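# Fit and lock the server's top cover

## Task

Close the server: seat its top cover and lock it, making sure no tool remains inside. The cover locks when slid closed, either by pushing it firmly or while both release buttons are pressed down.

## Robot and tools

Robot: two Kinova Gen3 seven-joint arms, left_arm and right_arm, each ending in a parallel two-finger gripper that opens to 50 mm. Bases sit in the scene frame at left_arm (-0.016, +0.405, +0.018) m and right_arm (0, -0.425, +0.018) m, each turned only slightly about z. A camera stand is fixed behind the arms.

Frames. The scene frame has its origin at table-top height, midway between the nominal bases: +z up, +x out over the table, +y toward left_arm (arm names do not match image sides). Reported hand positions (m), quaternions (wxyz) and absolute targets use this frame. Offsets in commands are instead measured along the axes of each arm's current Hand target. On the gripper, +z points along the fingers and the fingers close along x. end_effector_position is the point midway between the pads; fingertips extend 17.5 mm further.

Row layout. Both motion tools use rows of exactly 18 numbers, each in [-1, 1]: first the left arm's dx, dy, dz, rx, ry, rz, then left gripper position, force_limit, speed, then the same nine for the right arm and gripper. The six pose numbers are an offset from the Hand target held at the start of the call, not a pose; 1.0 equals 0.6 m of travel or 180 degrees, and rx, ry, rz form one rotation vector. Every row in a call counts from that same start, not from the preceding row, so repeating an offset in a new call moves the hand further. Zeros in all six pose slots ask nothing new of that arm. Gripper numbers are always commands: resend the last position, force_limit and speed to leave a gripper unchanged, since 0 is a real value.

Gripper numbers: position +1 is fully open, about -0.65 brings the pads together, -1 closes until an object blocks it. force_limit maps -1/0/+1 to roughly 20/102/185 N per pad (actual grip may be about 15 N more). speed maps -1/0/+1 to 20/85/150 mm/s. Both start at +1. A new force_limit or speed only applies after the position changes by at least 0.01; to soften a grip, open first.

execute_actions(actions, cameras): actions is a list of actions, each a table of up to 15 rows at 1/30 s per row; a short table repeats its final row to fill 15 steps. An empty list returns a full status with images. cameras picks views by name, ["all"] or [] for none.

move(target, speed, blend, blocking, cameras): target is one 18-number row or a list of up to 15 rows, each an offset from the same starting Hand targets. The hands travel in straight lines, finishing together, capped at 10 s total. speed is top path speed in m/s, 0.002 to 0.5 (default 0.25), one value or one per target; rotation is capped at twice that in rad/s and at most 0.873 rad/s. blend (m) rounds corners between listed targets; 0 stops at each. blocking=false returns after about 0.5 s while the motion continues. Paths do not avoid obstacles or the other arm. The result adds a move: line, e.g. done, off_target, moving, held or fault, plus any limits applied (paced = pose clipped, held = steps withheld by a check).

wait(seconds): 0 to 3600, sends nothing new; a running move carries on. stop(): brakes the current move; fingers keep moving. zoom_image(camera, region): region [x0, y0, x1, y1] pixels of the latest image, at most 504 by 504; cameras are cam_head_left, cam_head_right, cam_high, cam_left_wrist, cam_right_wrist, all 896x504. clear_fault(arm): left_arm or right_arm, clears a reported torque fault. read_manual(section) returns only licence text. finished_scene(scene) ends the current scene with its number; irreversible.

Reading results. Hand target is the last commanded pose after clipping; the next offset starts there, and the gripper often rests a little short. object_status: 0 moving, 1 blocked while opening, 2 blocked while closing (a grip), 3 reached the commanded opening or pads met (usually nothing held). Opening in mm is about (250 - position_measured) x 0.202. Flange force is the external force along the gripper's own axes, including held weight, with some error; no reading near singular poses. Joint torques follow joint order, positive toward larger angle. Wrist depth gives a 7 by 7 grid of median distances (164 to 4000 mm) per wrist camera; - means unknown. MOTOR HOT appears at 60 °C; at 75 °C that arm sags and halts for 30 to 60 s.

Cautions. Each arm is very stiff: a target only millimetres past a solid contact presses hard, and faster approaches hit harder, so approach contacts slowly and back the target off to release pressure. Orientation is clipped to 32 degrees from the measured one per step; large turns can swing the elbow. Joint speed limits are 1.39 rad/s (first four joints) and 1.22 rad/s (last three). Torque limits are 104.5 N m and 51.3 N m; exceeding one, or a joint straying over 5 degrees from plan, stops the arm until clear_fault. A clearance check holds commands that bring the arms too close, but contact between arms, including one gripper closing on the other's fingers, can fail the task. Never let parts drop, slam or fall off the table, do not release moving parts, and leave nothing off the table.

Each tool is called after ">>>" as a command line: name --argument value for each argument, lists and objects as JSON in quotes; but a table of rows of numbers goes row by row, as --pt "numbers of a row", without its own name.

## Session

>>> execute_actions --actions '[]'

Scene clock: 0.00 s.
left_arm: end_effector_position=(+0.2794, +0.5494, +0.1732) position_measured=3 object_status=3 end_effector_quat_wxyz=(-0.024, -0.074, +0.997, -0.022) | right_arm: end_effector_position=(+0.6128, -0.4499, +0.3176) position_measured=2 object_status=3 end_effector_quat_wxyz=(-0.066, +0.958, +0.026, +0.276)
Joint positions: left_arm=[-0.329 0.277 -0.291 2.011 0.115 0.931 2.624] | right_arm=[-0.013 0.361 0.239 1.552 -0.45 0.744 0.452]
Joint velocities: within noise
Joint torques (N m): no reading
Motor temperatures (°C): left_arm=[35 35 34 40 39 44 42] | right_arm=[37 37 36 32 47 42 42]
Flange force (N): no reading
Wrist depth (mm): cam_left_wrist=[339 343 345 349 352 356 360 / 337 340 344 347 351 354 359 / 336 338 343 346 349 352 356 / 334 337 339 344 346 351 355 / 331 337 339 342 346 348 352 / 330 333 337 340 343 346 351 / 328 333 334 339 341 346 349] | cam_right_wrist=[445 480 516 576 638 714 2429 / 436 477 523 571 628 703 2302 / 438 471 510 564 625 695 2310 / 431 468 513 561 616 681 2465 / 426 464 507 554 610 675 2351 / 429 461 501 550 602 664 2318 / 424 456 494 543 590 658 2335]
Hand target: left_arm +0.2794, +0.5494, +0.1732; -0.024, -0.074, +0.997, -0.022 | right_arm +0.6128, -0.4499, +0.3176; -0.066, +0.958, +0.026, +0.276
Tool commands: left_gripper/position=+1.0 left_gripper/force_limit=+1.0 left_gripper/speed=+1.0 right_gripper/position=+1.0 right_gripper/force_limit=+1.0 right_gripper/speed=+1.0

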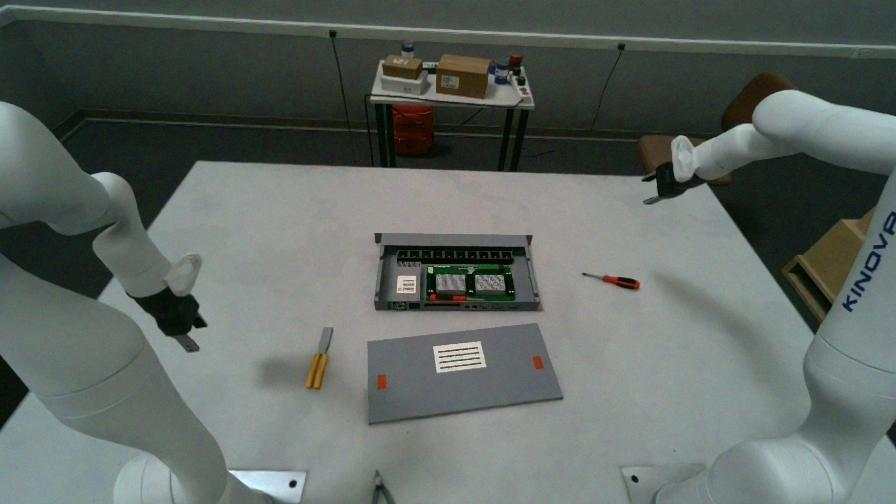

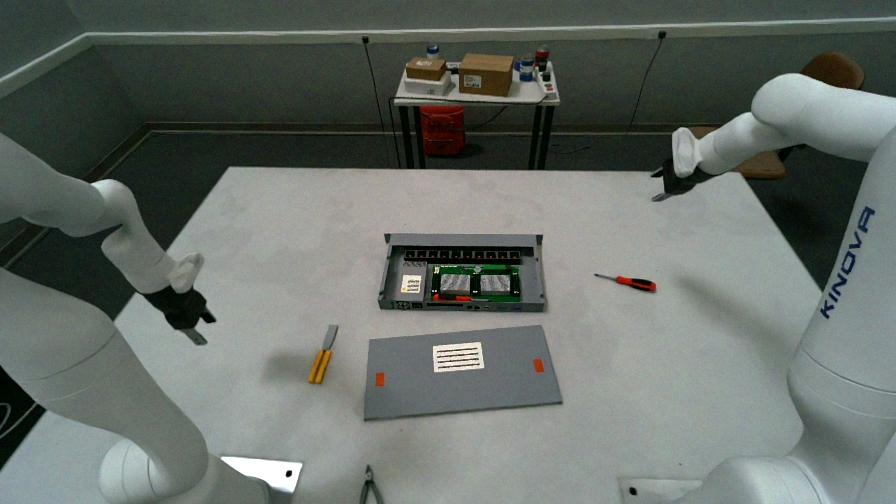

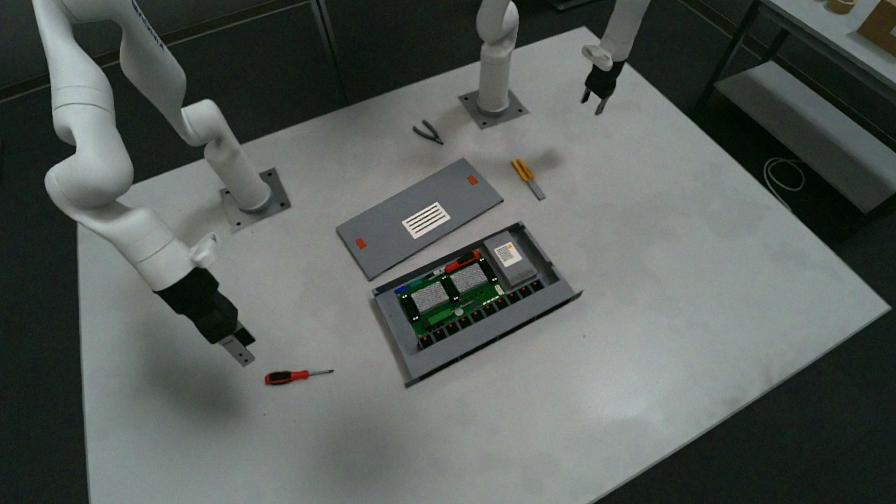

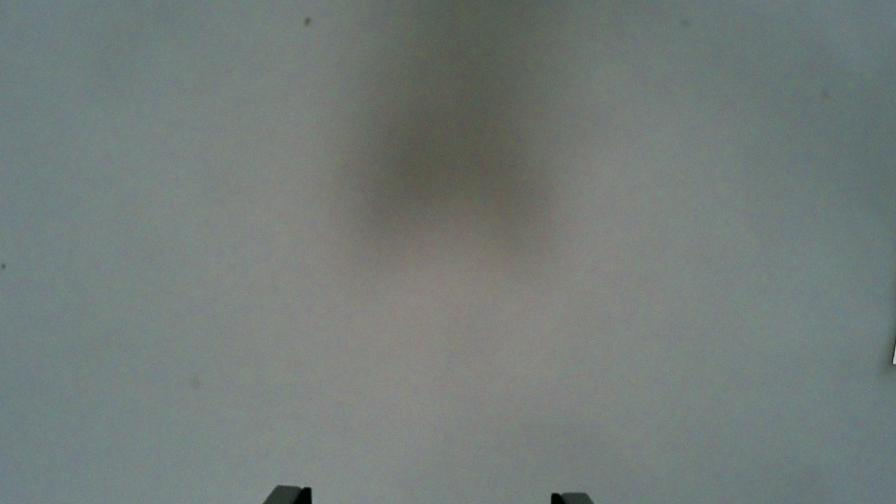

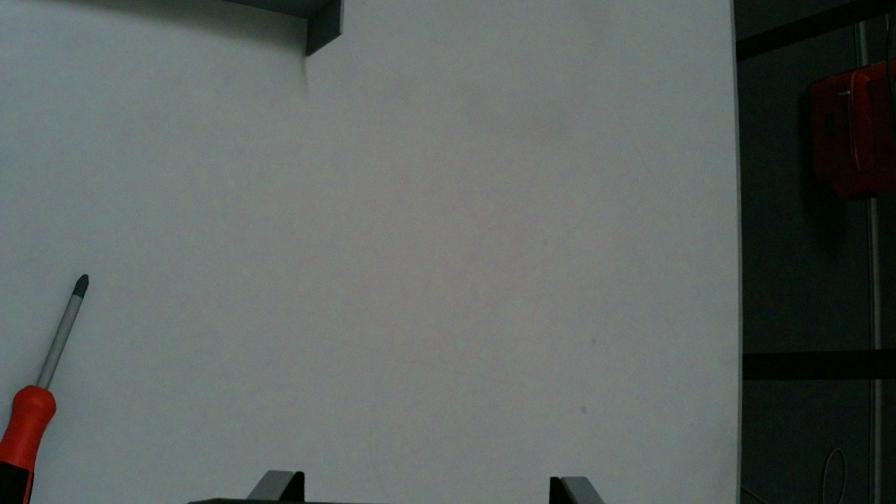

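>>> zoom_image --camera "cam_high" --region '[320, 140, 600, 400]'

>>> zoom_image --camera "cam_head_right" --region '[350, 220, 590, 430]'

>>> zoom_image --camera "cam_head_left" --region '[350, 220, 570, 320]'

Scaled by 1.800 from the camera's image (finer frame: 1280x720).

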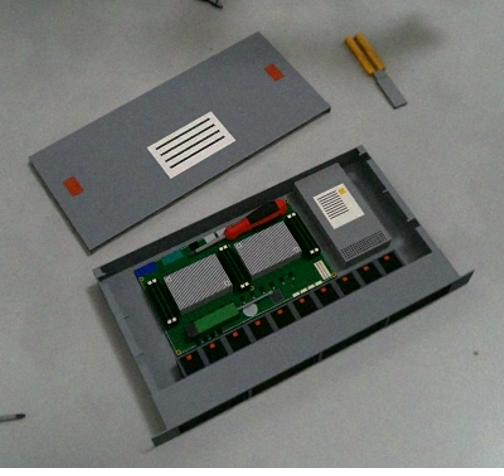

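Scaled by 2.100 from the camera's image (finer frame: 1280x720).

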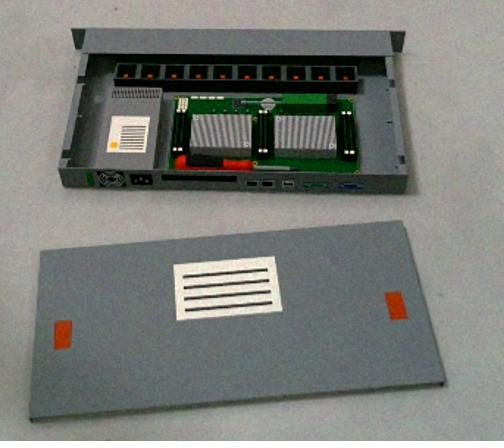

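Scaled by 2.291 from the camera's image (finer frame: 1280x720).

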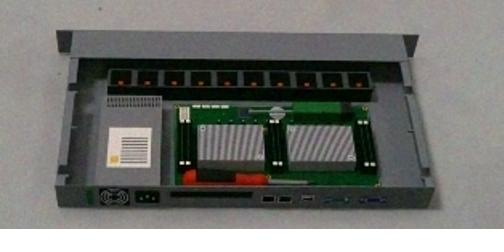

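>>> move --target '[0,0,0,0,0,0,1,1,1,-0.105,-0.707,-0.233,-0.0427,-0.1785,0.0168,1,1,1]' --speed 0.35 --cameras '["cam_right_wrist","cam_high"]'

Scene clock: 3.33 s.
left_arm: end_effector_position=(+0.2794, +0.5494, +0.1732) position_measured=3 object_status=3 end_effector_quat_wxyz=(-0.024, -0.074, +0.997, -0.022) | right_arm: end_effector_position=(+0.4485, -0.0511, +0.4482) position_measured=2 object_status=3 end_effector_quat_wxyz=(-0.025, +0.999, +0.000, +0.030)
Joint positions: left_arm=[-0.329 0.277 -0.291 2.011 0.115 0.931 2.624] | right_arm=[-0.71 0.799 0.218 0.166 -0.188 2.103 -0.713]
Joint torques (N m): left_arm=[0.4 -12.3 -1.23 -7.09 0.08 0.01 -0.28] | right_arm=[0.25 -24.56 0.14 -10.13 0.35 0.02 -0.2]
Flange force (N): left_arm=[0.4 -0.7 -2.0] | right_arm=no reading
Wrist depth (mm): cam_left_wrist=[339 343 346 348 352 356 360 / 337 341 343 348 351 354 359 / 334 338 342 346 349 353 357 / 332 337 340 343 346 350 355 / 331 335 338 342 346 348 352 / 330 334 337 339 343 346 351 / 328 332 336 338 342 346 348] | cam_right_wrist=[595 599 623 627 606 613 653 / 590 597 617 602 602 607 649 / 590 593 618 617 620 605 645 / 587 595 616 595 600 603 641 / 584 590 613 611 598 600 638 / 583 587 609 608 599 596 636 / 583 586 591 607 591 593 631]
Hand target: left_arm +0.2794, +0.5494, +0.1732; -0.024, -0.074, +0.997, -0.022 | right_arm +0.4490, -0.0506, +0.4488; +0.000, +1.000, +0.000, +0.000
Off the commanded pose: left_arm 0.000 m, 0 deg | right_arm 0.001 m, 4 deg.
joint sent to its limit (right arm) — joint 6 (wrist pitch), upper limit. The joint targets are off in orientation, not in position.
move: off_target (right_arm)
Images, in order (width x height): cam_high 896x504, cam_right_wrist 896x504.

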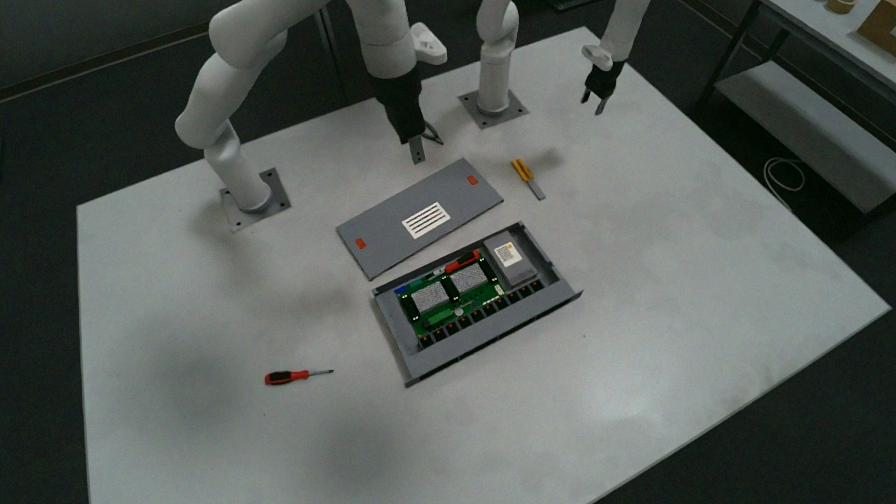

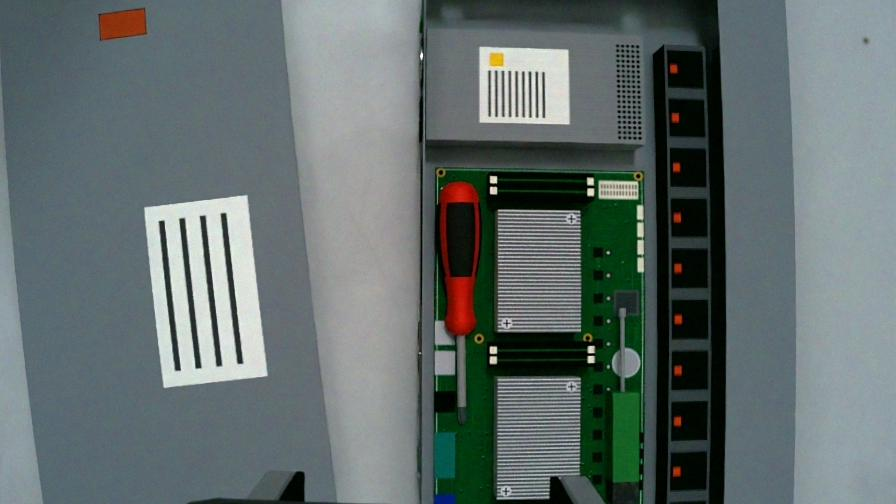

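>>> zoom_image --camera "cam_right_wrist" --region '[400, 160, 640, 440]'

Scaled by 1.800 from the camera's image (finer frame: 1280x720).

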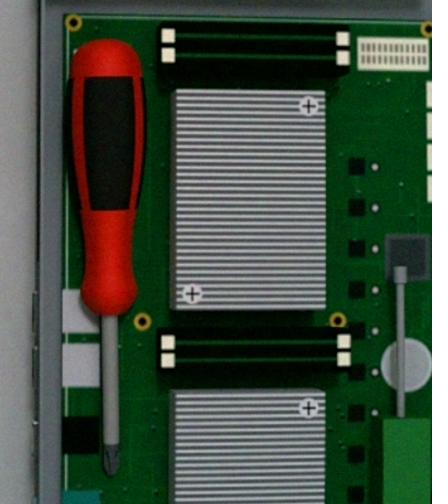

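>>> move --target '[0,0,0,0,0,0,1,1,1,0.0517,0.083,0.2,0,0,0,1,1,1]' --cameras '["cam_right_wrist"]'

>>> zoom_image --camera "cam_right_wrist" --region '[400, 100, 800, 504]'

Scene clock: 5.60 s.
left_arm: end_effector_position=(+0.2794, +0.5494, +0.1732) position_measured=3 object_status=3 end_effector_quat_wxyz=(-0.024, -0.074, +0.997, -0.022) | right_arm: end_effector_position=(+0.4801, -0.1004, +0.3288) position_measured=2 object_status=3 end_effector_quat_wxyz=(+0.000, +1.000, +0.000, +0.000)
Joint positions: left_arm=[-0.329 0.277 -0.291 2.011 0.115 0.931 2.624] | right_arm=[-0.673 0.691 0.223 0.792 -0.142 1.67 -0.562]
Joint torques (N m): left_arm=[0.4 -12.28 -1.22 -7.09 0.09 0.05 -0.27] | right_arm=[0.28 -24.11 0.84 -11.27 0.29 0.36 -0.2]
Flange force (N): left_arm=[0.5 -0.7 -1.9] | right_arm=[-6.6 4.4 8.1]
Wrist depth (mm): cam_left_wrist=[339 343 346 349 353 357 362 / 337 341 344 347 350 354 359 / 335 339 343 345 349 353 358 / 332 337 340 343 346 350 354 / 332 335 338 341 346 348 353 / 330 334 337 340 344 347 350 / 328 332 336 338 341 345 348] | cam_right_wrist=[479 479 496 492 469 490 453 / 477 479 496 486 468 489 453 / 478 477 495 487 468 489 452 / 476 477 494 486 470 488 450 / 476 478 494 487 468 471 451 / 477 478 493 487 469 471 451 / 475 478 480 492 487 488 451]
Hand target: left_arm +0.2794, +0.5494, +0.1732; -0.024, -0.074, +0.997, -0.022 | right_arm +0.4801, -0.1004, +0.3288; +0.000, +1.000, +0.000, +0.000
Off the commanded pose: left_arm 0.000 m, 0 deg | right_arm 0.000 m, 0 deg.
move: done

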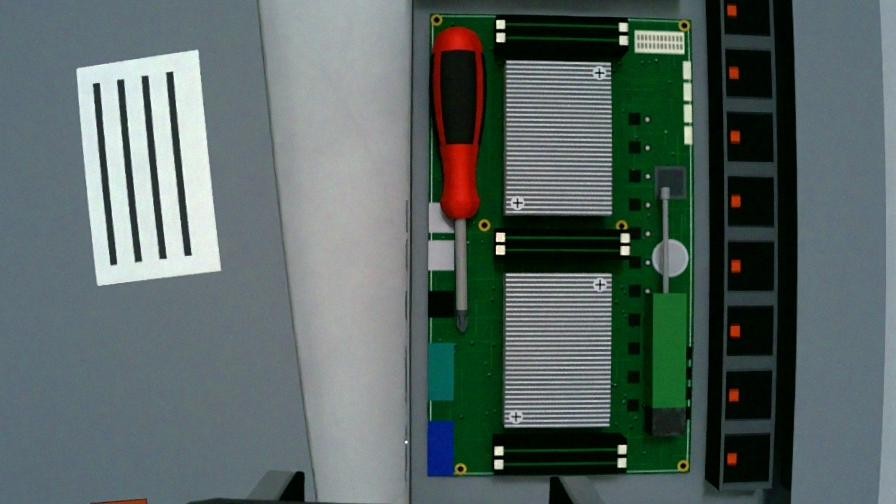

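Scaled by 1.248 from the camera's image (finer frame: 1280x720).

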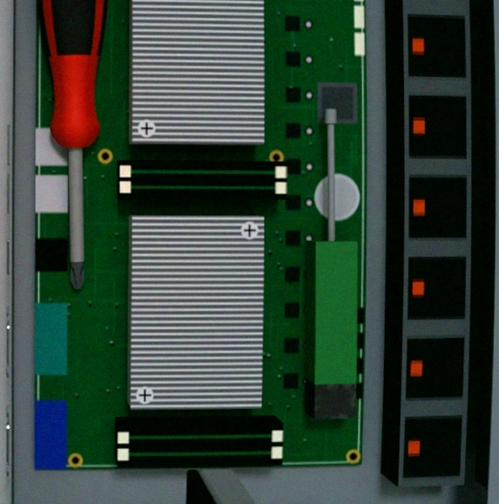

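>>> move --target '[0,0,0,0,0,0,1,1,1,0.0117,-0.1,0.3133,0,0,0,-0.12,1,1]' --cameras '["cam_right_wrist"]'

Scene clock: 7.27 s.
left_arm: end_effector_position=(+0.2794, +0.5494, +0.1732) position_measured=3 object_status=3 end_effector_quat_wxyz=(-0.024, -0.074, +0.997, -0.022) | right_arm: end_effector_position=(+0.4870, -0.0404, +0.1409) position_measured=171 object_status=3 end_effector_quat_wxyz=(+0.000, +1.000, +0.000, +0.000)
Joint positions: left_arm=[-0.329 0.277 -0.291 2.011 0.115 0.931 2.624] | right_arm=[-0.743 0.88 0.194 1.031 -0.158 1.244 -0.615]
Joint torques (N m): left_arm=[0.41 -12.28 -1.25 -7.08 0.12 0.01 -0.28] | right_arm=[0.27 -26.41 1.18 -11.01 0.28 0.3 -0.22]
Flange force (N): left_arm=[0.5 -0.7 -2.0] | right_arm=[-6.9 5.3 5.3]
Wrist depth (mm): cam_left_wrist=[339 343 345 349 353 357 360 / 338 341 344 348 349 355 358 / 336 339 341 345 348 353 356 / 334 337 339 343 347 351 355 / 331 335 338 341 345 348 353 / 329 334 337 340 343 347 351 / 328 332 335 339 341 346 349] | cam_right_wrist=[290 305 307 302 303 304 300 / 289 305 306 281 281 300 300 / 290 305 306 281 279 299 300 / 289 306 306 284 279 299 299 / 289 305 306 298 279 299 300 / 289 305 306 297 280 299 299 / 290 305 305 298 280 299 291]
Hand target: left_arm +0.2794, +0.5494, +0.1732; -0.024, -0.074, +0.997, -0.022 | right_arm +0.4870, -0.0404, +0.1409; +0.000, +1.000, +0.000, +0.000
Off the commanded pose: left_arm 0.000 m, 0 deg | right_arm 0.000 m, 0 deg.
move: done

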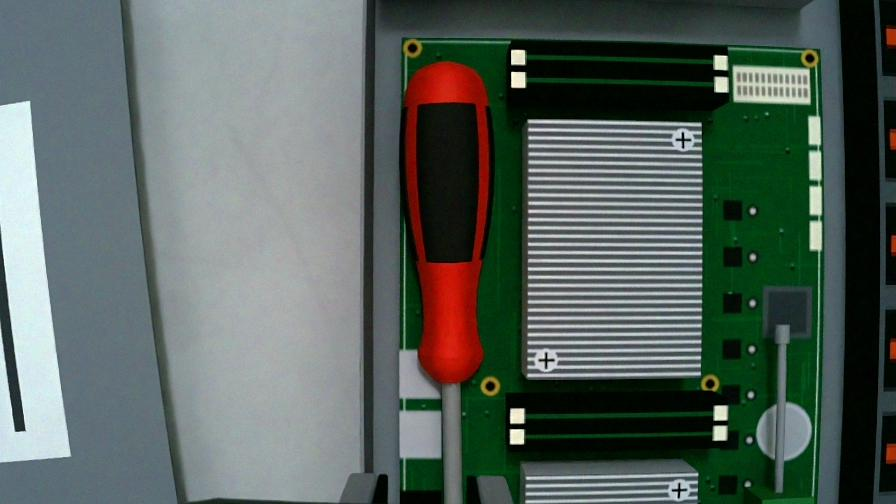

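>>> move --pt "0 0 0 0 0 0 1 1 1 0.01 0 0.12 0 0 0 -0.254 1 1" --pt "0 0 0 0 0 0 1 1 1 0.01 0 0.1866 0 0 0 -0.254 1 1" --speed '[0.2,0.06]' --cameras '["cam_right_wrist"]'

Scene clock: 9.67 s.
left_arm: end_effector_position=(+0.2794, +0.5494, +0.1732) position_measured=3 object_status=3 end_effector_quat_wxyz=(-0.024, -0.074, +0.997, -0.022) | right_arm: end_effector_position=(+0.4930, -0.0404, +0.0289) position_measured=191 object_status=3 end_effector_quat_wxyz=(+0.000, +1.000, +0.000, +0.000)
Joint positions: left_arm=[-0.329 0.277 -0.291 2.011 0.115 0.931 2.624] | right_arm=[-0.731 1.021 0.174 1.114 -0.175 1.02 -0.595]
Joint torques (N m): left_arm=[0.39 -12.29 -1.2 -7.1 0.13 0.02 -0.28] | right_arm=[0.32 -27.28 1.3 -10.08 0.33 0.25 -0.22]
Flange force (N): left_arm=[0.5 -0.8 -2.0] | right_arm=[-6.9 5.0 3.8]
Wrist depth (mm): cam_left_wrist=[340 343 346 348 352 356 361 / 336 341 344 347 350 355 359 / 335 338 342 346 348 353 356 / 333 337 340 343 347 350 355 / 332 336 338 343 346 349 353 / 330 334 338 341 343 346 350 / 329 332 335 337 342 344 349] | cam_right_wrist=[193 194 190 - 167 167 169 / 193 193 171 - 166 167 167 / 193 193 190 - 166 167 167 / 193 193 190 170 166 166 167 / 193 193 190 171 166 167 167 / 193 193 190 170 166 166 167 / 193 193 189 185 177 177 178]
Hand target: left_arm +0.2794, +0.5494, +0.1732; -0.024, -0.074, +0.997, -0.022 | right_arm +0.4930, -0.0404, +0.0289; +0.000, +1.000, +0.000, +0.000
Off the commanded pose: left_arm 0.000 m, 0 deg | right_arm 0.000 m, 0 deg.
move: done

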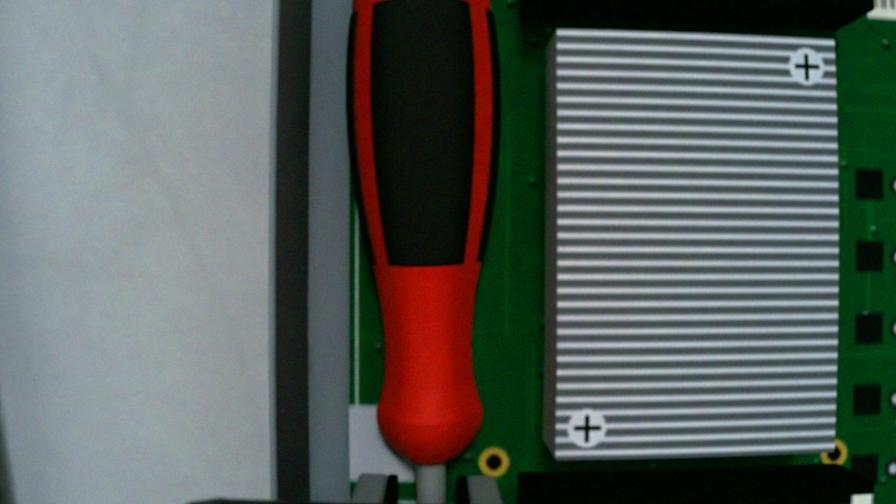

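>>> move --pt "0 0 0 0 0 0 1 1 1 0 0 0 0 0 0 -1 -0.5 0"

>>> move --pt "0 0 0 0 0 0 1 1 1 0 0 -0.2 0 0 0 -1 -0.5 0" --speed 0.12 --cameras '["cam_right_wrist","cam_high"]'

Scene clock: 10.27 s.
left_arm: end_effector_position=(+0.2794, +0.5494, +0.1732) position_measured=3 object_status=3 end_effector_quat_wxyz=(-0.024, -0.074, +0.997, -0.022) | right_arm: end_effector_position=(+0.4930, -0.0404, +0.0289) position_measured=227 object_status=2 end_effector_quat_wxyz=(+0.000, +1.000, +0.000, +0.000)
Joint positions: left_arm=[-0.329 0.277 -0.291 2.011 0.115 0.931 2.624] | right_arm=[-0.731 1.021 0.174 1.114 -0.175 1.02 -0.595]
Joint torques (N m): left_arm=[0.41 -12.28 -1.2 -7.12 0.12 0.03 -0.3] | right_arm=[0.37 -26.8 1.24 -9.82 0.34 0.31 -0.18]
Flange force (N): left_arm=[0.6 -0.8 -1.9] | right_arm=[-6.9 4.9 3.1]
Wrist depth (mm): cam_left_wrist=[339 343 346 349 352 355 361 / 337 339 342 348 350 354 358 / 334 339 343 346 349 352 356 / 333 337 340 345 348 351 355 / 332 335 339 343 345 348 353 / 331 334 337 339 343 348 351 / 328 333 335 339 342 346 349] | cam_right_wrist=[193 193 190 - 167 167 169 / 193 193 190 - 166 167 167 / 193 193 190 - 166 167 167 / 193 193 189 169 166 167 167 / 193 193 189 171 166 166 167 / 193 193 189 171 166 166 167 / 192 193 189 177 177 177 178]
Hand target: left_arm +0.2794, +0.5494, +0.1732; -0.024, -0.074, +0.997, -0.022 | right_arm +0.4930, -0.0404, +0.0289; +0.000, +1.000, +0.000, +0.000
Off the commanded pose: left_arm 0.000 m, 0 deg | right_arm 0.000 m, 0 deg.
move: done

Scene clock: 11.67 s.
left_arm: end_effector_position=(+0.2794, +0.5494, +0.1732) position_measured=3 object_status=3 end_effector_quat_wxyz=(-0.024, -0.074, +0.997, -0.022) | right_arm: end_effector_position=(+0.4930, -0.0404, +0.1489) position_measured=227 object_status=2 end_effector_quat_wxyz=(+0.000, +1.000, +0.000, +0.000)
Joint positions: left_arm=[-0.329 0.277 -0.291 2.011 0.115 0.931 2.624] | right_arm=[-0.735 0.886 0.196 0.992 -0.158 1.277 -0.612]
Joint torques (N m): left_arm=[0.37 -12.32 -1.22 -7.1 0.11 0.02 -0.3] | right_arm=[0.27 -27.1 1.16 -11.49 0.29 0.22 -0.23]
Flange force (N): left_arm=[0.4 -0.9 -1.9] | right_arm=[-7.6 5.8 6.3]
Wrist depth (mm): cam_left_wrist=[340 343 345 350 353 357 360 / 337 340 344 349 350 355 359 / 336 339 342 346 348 352 357 / 333 337 339 344 347 351 355 / 331 335 339 342 344 349 352 / 330 334 337 340 343 346 350 / 328 333 335 339 341 344 349] | cam_right_wrist=[298 313 314 - 311 312 294 / 298 313 314 - 289 307 308 / 298 313 313 - 286 307 307 / 297 313 312 167 286 307 307 / 297 312 313 171 287 307 307 / 297 313 313 170 288 301 307 / 297 312 313 177 286 297 294]
Hand target: left_arm +0.2794, +0.5494, +0.1732; -0.024, -0.074, +0.997, -0.022 | right_arm +0.4930, -0.0404, +0.1489; +0.000, +1.000, +0.000, +0.000
Off the commanded pose: left_arm 0.000 m, 0 deg | right_arm 0.000 m, 0 deg.
move: done
Images, in order (width x height): cam_high 896x504, cam_right_wrist 896x504.

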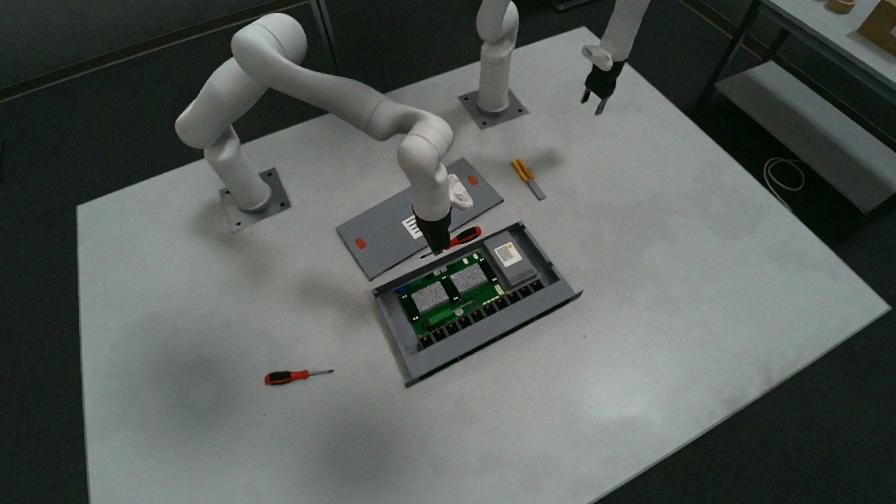

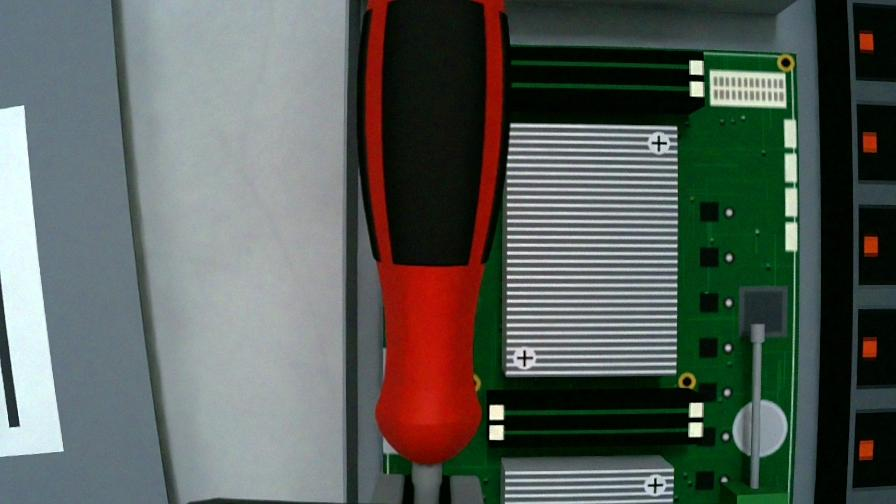

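>>> move --pt "0 0 0 0 0 0 1 1 1 -0.155 0.6 0 0 0 0 -1 -0.5 0" --pt "0 0 0 0 0 0 1 1 1 -0.155 0.6 0.16 0 0 0 -1 -0.5 0" --pt "0 0 0 0 0 0 1 1 1 -0.155 0.6 0.205 0 0 0 -1 -0.5 0" --speed '[0.35,0.2,0.04]' --blend '[0.03,0.0,0]' --cameras '["cam_right_wrist","cam_high"]'

Scene clock: 15.03 s.
left_arm: end_effector_position=(+0.2794, +0.5494, +0.1732) position_measured=3 object_status=3 end_effector_quat_wxyz=(-0.024, -0.074, +0.997, -0.022) | right_arm: end_effector_position=(+0.4002, -0.4005, +0.0259) position_measured=227 object_status=2 end_effector_quat_wxyz=(+0.000, +1.000, +0.000, +0.000)
Joint positions: left_arm=[-0.329 0.277 -0.291 2.011 0.115 0.931 2.624] | right_arm=[-0.196 0.664 0.173 2.015 -0.231 0.481 0.098]
Joint torques (N m): left_arm=[0.37 -12.31 -1.23 -7.09 0.1 0 -0.28] | right_arm=[0.28 -18.54 0.87 -6.38 0.33 0.35 -0.22]
Flange force (N): left_arm=[0.4 -0.8 -2.0] | right_arm=[-5.9 0.0 5.5]
Wrist depth (mm): cam_left_wrist=[340 342 346 349 351 356 361 / 337 341 344 347 350 354 358 / 335 339 341 345 349 352 355 / 332 338 341 344 347 351 355 / 332 334 339 342 344 350 352 / 331 334 337 340 343 347 351 / 328 332 335 338 342 344 349] | cam_right_wrist=[191 191 192 - 193 193 193 / 191 191 192 - 192 193 194 / 191 191 191 - 192 193 193 / 191 191 192 168 192 193 193 / 191 191 192 171 192 192 193 / 190 191 191 170 192 192 193 / 190 191 191 177 192 193 193]
Hand target: left_arm +0.2794, +0.5494, +0.1732; -0.024, -0.074, +0.997, -0.022 | right_arm +0.4002, -0.4005, +0.0259; +0.000, +1.000, +0.000, +0.000
Off the commanded pose: left_arm 0.000 m, 0 deg | right_arm 0.000 m, 0 deg.
move: done
Images, in order (width x height): cam_high 896x504, cam_right_wrist 896x504.

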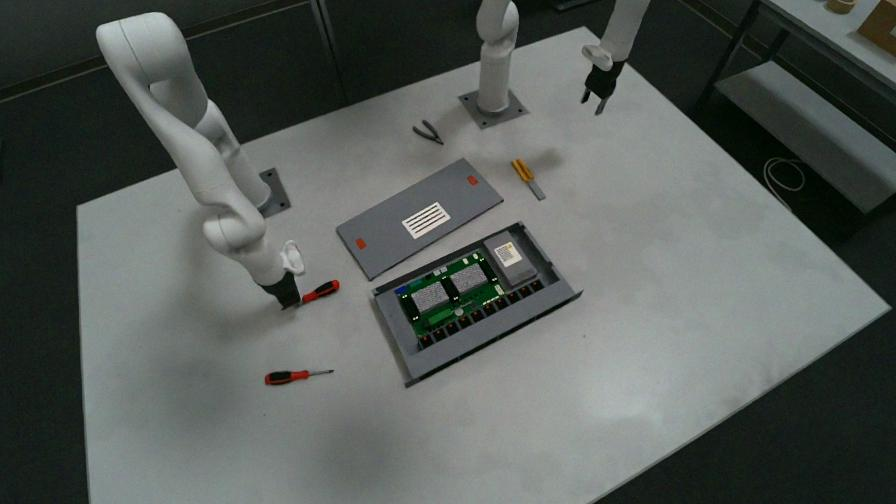

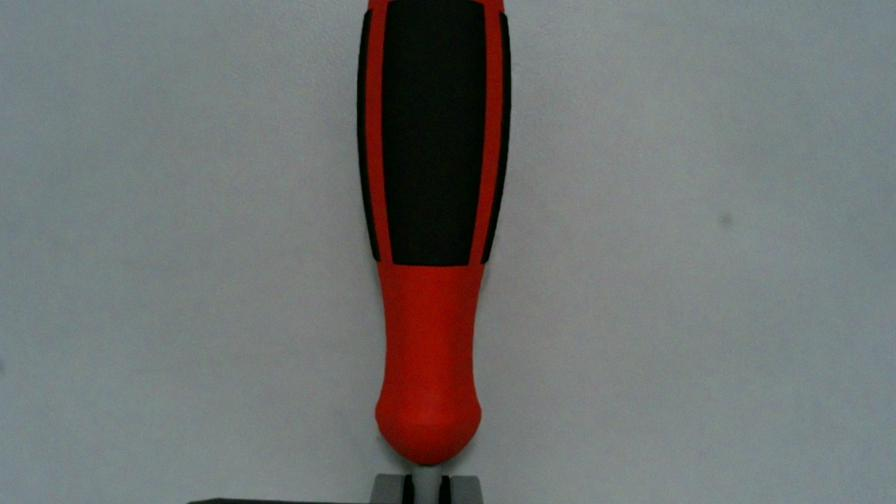

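>>> move --pt "0 0 0 0 0 0 1 1 1 0 0 0.0035 0 0 0 -1 -0.5 0" --speed 0.02

>>> move --pt "0 0 0 0 0 0 1 1 1 0 0 0 0 0 0 -0.1 0 -0.8"

Scene clock: 15.67 s.
left_arm: end_effector_position=(+0.2794, +0.5494, +0.1732) position_measured=3 object_status=3 end_effector_quat_wxyz=(-0.024, -0.074, +0.997, -0.022) | right_arm: end_effector_position=(+0.4002, -0.4005, +0.0238) position_measured=227 object_status=2 end_effector_quat_wxyz=(+0.000, +1.000, +0.000, +0.000)
Joint positions: left_arm=[-0.329 0.277 -0.291 2.011 0.115 0.931 2.624] | right_arm=[-0.195 0.669 0.171 2.016 -0.233 0.475 0.099]
Joint torques (N m): left_arm=[0.44 -12.29 -1.21 -7.1 0.09 0.04 -0.31] | right_arm=[0.3 -18.64 0.83 -6.35 0.33 0.32 -0.18]
Flange force (N): left_arm=[0.5 -0.7 -1.9] | right_arm=[-5.9 -0.2 5.4]
Wrist depth (mm): cam_left_wrist=[338 343 345 348 352 356 360 / 337 340 344 346 350 354 358 / 334 338 342 345 349 351 357 / 334 338 340 344 347 350 355 / 332 336 339 342 345 348 352 / 331 334 336 340 342 347 350 / 328 332 335 338 341 345 348] | cam_right_wrist=[189 189 189 - 190 191 191 / 189 189 189 - 190 191 191 / 189 189 189 - 190 191 191 / 188 189 189 168 190 191 191 / 189 189 189 171 190 191 191 / 188 189 189 171 190 190 191 / 188 189 189 177 190 191 191]
Hand target: left_arm +0.2794, +0.5494, +0.1732; -0.024, -0.074, +0.997, -0.022 | right_arm +0.4002, -0.4005, +0.0238; +0.000, +1.000, +0.000, +0.000
Off the commanded pose: left_arm 0.000 m, 0 deg | right_arm 0.000 m, 0 deg.
move: done

Scene clock: 16.23 s.
left_arm: end_effector_position=(+0.2794, +0.5494, +0.1732) position_measured=3 object_status=3 end_effector_quat_wxyz=(-0.024, -0.074, +0.997, -0.022) | right_arm: end_effector_position=(+0.4002, -0.4005, +0.0238) position_measured=167 object_status=0 end_effector_quat_wxyz=(+0.000, +1.000, +0.000, +0.000)
Joint positions: left_arm=[-0.329 0.277 -0.291 2.011 0.115 0.931 2.624] | right_arm=[-0.195 0.669 0.171 2.016 -0.233 0.475 0.099]
Joint torques (N m): left_arm=[0.39 -12.28 -1.22 -7.08 0.11 0.01 -0.29] | right_arm=[0.29 -18.4 0.82 -6.23 0.35 0.33 -0.22]
Flange force (N): left_arm=[0.5 -0.8 -2.0] | right_arm=[-5.8 -0.1 4.9]
Wrist depth (mm): cam_left_wrist=[339 342 346 349 352 357 361 / 337 340 344 348 349 354 359 / 334 339 341 345 348 352 357 / 333 337 341 344 347 349 355 / 331 335 339 342 346 349 353 / 329 334 336 340 343 346 350 / 329 332 335 339 342 345 348] | cam_right_wrist=[189 189 189 190 190 191 191 / 189 189 190 190 190 191 191 / 189 189 189 175 190 191 191 / 188 189 189 169 190 191 191 / 188 189 189 173 190 191 191 / 188 189 189 173 190 191 191 / 188 189 189 189 190 191 191]
Hand target: left_arm +0.2794, +0.5494, +0.1732; -0.024, -0.074, +0.997, -0.022 | right_arm +0.4002, -0.4005, +0.0238; +0.000, +1.000, +0.000, +0.000
Off the commanded pose: left_arm 0.000 m, 0 deg | right_arm 0.000 m, 0 deg.
move: done

>>> move --pt "0 0 0 0 0 0 1 1 1 0 0 -0.15 0 0 0 -0.1 0 0" --pt "0 0 0 0 0 0 1 1 1 0.3447 -0.5775 -0.17 0 0 0 -0.19 0 0" --speed '[0.2,0.4]' --blend '[0.03,0]' --cameras '["cam_right_wrist"]'

Scene clock: 20.07 s.
left_arm: end_effector_position=(+0.2794, +0.5494, +0.1732) position_measured=3 object_status=3 end_effector_quat_wxyz=(-0.024, -0.074, +0.997, -0.022) | right_arm: end_effector_position=(+0.6068, -0.0538, +0.1258) position_measured=181 object_status=3 end_effector_quat_wxyz=(+0.000, +1.000, +0.000, +0.000)
Joint positions: left_arm=[-0.329 0.277 -0.291 2.011 0.115 0.931 2.624] | right_arm=[-0.562 1.237 0.214 0.297 -0.202 1.614 -0.548]
Joint torques (N m): left_arm=[0.38 -12.31 -1.21 -7.1 0.11 0.03 -0.28] | right_arm=[0.3 -30.81 0.54 -11.45 0.31 0.29 -0.22]
Flange force (N): left_arm=[0.5 -0.8 -1.9] | right_arm=no reading
Wrist depth (mm): cam_left_wrist=[338 342 346 350 352 357 361 / 337 341 343 347 350 353 359 / 335 339 342 345 349 352 357 / 334 337 340 344 347 351 355 / 332 336 338 343 345 349 352 / 330 334 337 340 344 347 351 / 328 333 335 338 340 345 348] | cam_right_wrist=[281 264 282 283 261 245 293 / 282 262 262 283 261 246 293 / 281 262 283 283 261 245 293 / 281 262 282 283 261 245 292 / 281 261 278 282 261 245 292 / 281 263 277 283 261 245 292 / 281 261 262 282 261 245 292]
Hand target: left_arm +0.2794, +0.5494, +0.1732; -0.024, -0.074, +0.997, -0.022 | right_arm +0.6068, -0.0538, +0.1258; +0.000, +1.000, +0.000, +0.000
Off the commanded pose: left_arm 0.000 m, 0 deg | right_arm 0.000 m, 0 deg.
move: done

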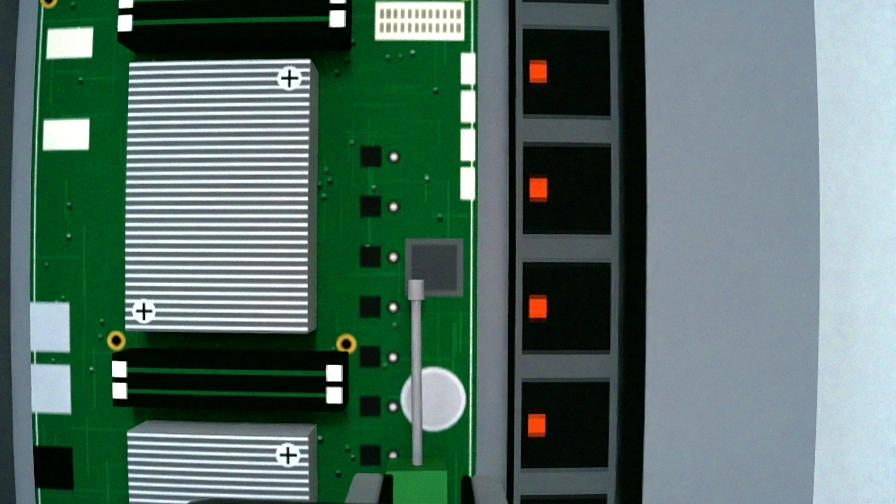

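>>> move --pt "0 0 0 0 0 0 1 1 1 -0.0065 -0.005 0.11 0 0 0 -0.19 0 0" --pt "0 0 0 0 0 0 1 1 1 -0.0065 -0.005 0.1613 0 0 0 -0.19 0 0" --speed '[0.2,0.06]' --cameras '["cam_right_wrist"]'

Scene clock: 21.80 s.
left_arm: end_effector_position=(+0.2794, +0.5494, +0.1732) position_measured=3 object_status=3 end_effector_quat_wxyz=(-0.024, -0.074, +0.997, -0.022) | right_arm: end_effector_position=(+0.6029, -0.0508, +0.0290) position_measured=181 object_status=3 end_effector_quat_wxyz=(+0.000, +1.000, +0.000, +0.000)
Joint positions: left_arm=[-0.329 0.277 -0.291 2.011 0.115 0.931 2.624] | right_arm=[-0.585 1.277 0.204 0.519 -0.2 1.356 -0.53]
Joint torques (N m): left_arm=[0.44 -12.28 -1.22 -7.12 0.1 0 -0.32] | right_arm=[0.33 -30.88 0.95 -11.24 0.32 0.27 -0.19]
Flange force (N): left_arm=[0.6 -0.8 -2.0] | right_arm=no reading
Wrist depth (mm): cam_left_wrist=[339 342 347 349 351 357 361 / 337 341 345 346 350 354 360 / 337 339 342 345 348 353 357 / 334 338 341 343 348 350 354 / 332 335 339 342 345 349 352 / 330 334 337 341 343 348 350 / 328 330 335 339 341 344 349] | cam_right_wrist=[165 165 186 186 190 - - / 165 165 185 186 190 - - / 165 165 185 186 190 - - / 165 165 185 186 190 - - / - 165 185 186 190 - - / 170 165 185 186 190 - - / 167 167 167 185 190 - -]
Hand target: left_arm +0.2794, +0.5494, +0.1732; -0.024, -0.074, +0.997, -0.022 | right_arm +0.6029, -0.0509, +0.0290; +0.000, +1.000, +0.000, +0.000
Off the commanded pose: left_arm 0.000 m, 0 deg | right_arm 0.000 m, 0 deg.
move: done

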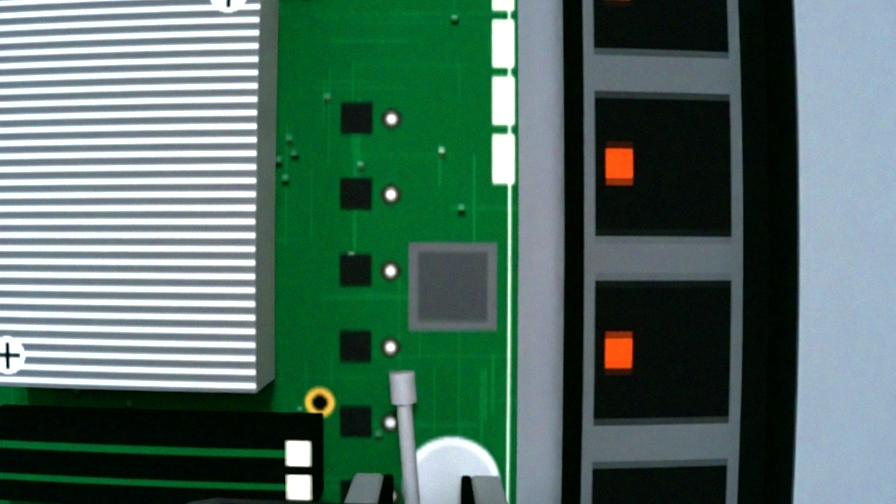

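>>> move --pt "0 0 0 0 0 0 1 1 1 -0.0042 0 0 0 0 0 -0.19 0 0" --speed 0.03

>>> move --pt "0 0 0 0 0 0 1 1 1 0 0 0 0 0 0 -1 -0.5 -0.8" --cameras '["cam_right_wrist"]'

Scene clock: 22.47 s.
left_arm: end_effector_position=(+0.2794, +0.5494, +0.1732) position_measured=3 object_status=3 end_effector_quat_wxyz=(-0.024, -0.074, +0.997, -0.022) | right_arm: end_effector_position=(+0.6004, -0.0508, +0.0290) position_measured=181 object_status=3 end_effector_quat_wxyz=(+0.000, +1.000, +0.000, +0.000)
Joint positions: left_arm=[-0.329 0.277 -0.291 2.011 0.115 0.931 2.624] | right_arm=[-0.589 1.268 0.204 0.542 -0.2 1.343 -0.53]
Joint torques (N m): left_arm=[0.36 -12.27 -1.23 -7.13 0.09 0.03 -0.3] | right_arm=[0.25 -30.75 1 -11.23 0.32 0.28 -0.21]
Flange force (N): left_arm=[0.6 -0.9 -1.9] | right_arm=[-14.4 8.9 4.2]
Wrist depth (mm): cam_left_wrist=[338 342 346 349 352 356 362 / 337 341 343 348 351 354 359 / 335 339 342 346 349 352 357 / 334 338 340 345 346 351 356 / 332 335 339 342 346 349 353 / 330 333 336 341 343 347 351 / 328 331 335 338 341 345 348] | cam_right_wrist=[165 165 185 186 190 - - / 165 165 185 186 190 - - / - 165 185 185 190 - - / - 165 185 185 190 - - / - 165 185 185 190 - - / 184 171 185 185 189 - - / 167 167 167 185 190 - -]
Hand target: left_arm +0.2794, +0.5494, +0.1732; -0.024, -0.074, +0.997, -0.022 | right_arm +0.6004, -0.0509, +0.0290; +0.000, +1.000, +0.000, +0.000
Off the commanded pose: left_arm 0.000 m, 0 deg | right_arm 0.000 m, 0 deg.
move: done

Scene clock: 23.07 s.
left_arm: end_effector_position=(+0.2794, +0.5494, +0.1732) position_measured=3 object_status=3 end_effector_quat_wxyz=(-0.024, -0.074, +0.997, -0.022) | right_arm: end_effector_position=(+0.6004, -0.0509, +0.0290) position_measured=242 object_status=2 end_effector_quat_wxyz=(+0.000, +1.000, +0.000, +0.000)
Joint positions: left_arm=[-0.329 0.277 -0.291 2.011 0.115 0.931 2.624] | right_arm=[-0.589 1.268 0.204 0.542 -0.2 1.343 -0.53]
Joint torques (N m): left_arm=[0.4 -12.3 -1.23 -7.09 0.1 0.02 -0.29] | right_arm=[0.29 -30.7 0.92 -11.18 0.34 0.28 -0.21]
Flange force (N): left_arm=[0.5 -0.8 -1.9] | right_arm=[-14.2 8.7 4.1]
Wrist depth (mm): cam_left_wrist=[339 342 345 350 352 356 361 / 337 339 344 347 350 354 359 / 335 339 342 346 348 353 357 / 334 337 340 343 347 352 355 / 332 335 340 342 345 349 353 / 330 334 338 340 343 346 351 / 329 331 336 339 341 345 349] | cam_right_wrist=[165 165 185 185 190 - - / 165 165 185 185 190 - - / - 165 185 186 190 - - / - 165 185 185 190 - - / - 165 185 185 190 - - / 184 171 185 185 190 - - / 166 167 167 185 189 - -]
Hand target: left_arm +0.2794, +0.5494, +0.1732; -0.024, -0.074, +0.997, -0.022 | right_arm +0.6004, -0.0509, +0.0290; +0.000, +1.000, +0.000, +0.000
Off the commanded pose: left_arm 0.000 m, 0 deg | right_arm 0.000 m, 0 deg.
move: done

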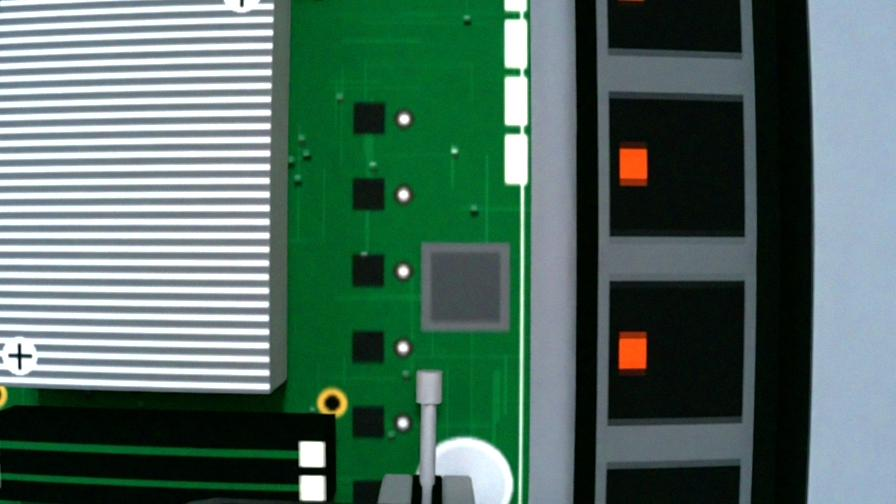

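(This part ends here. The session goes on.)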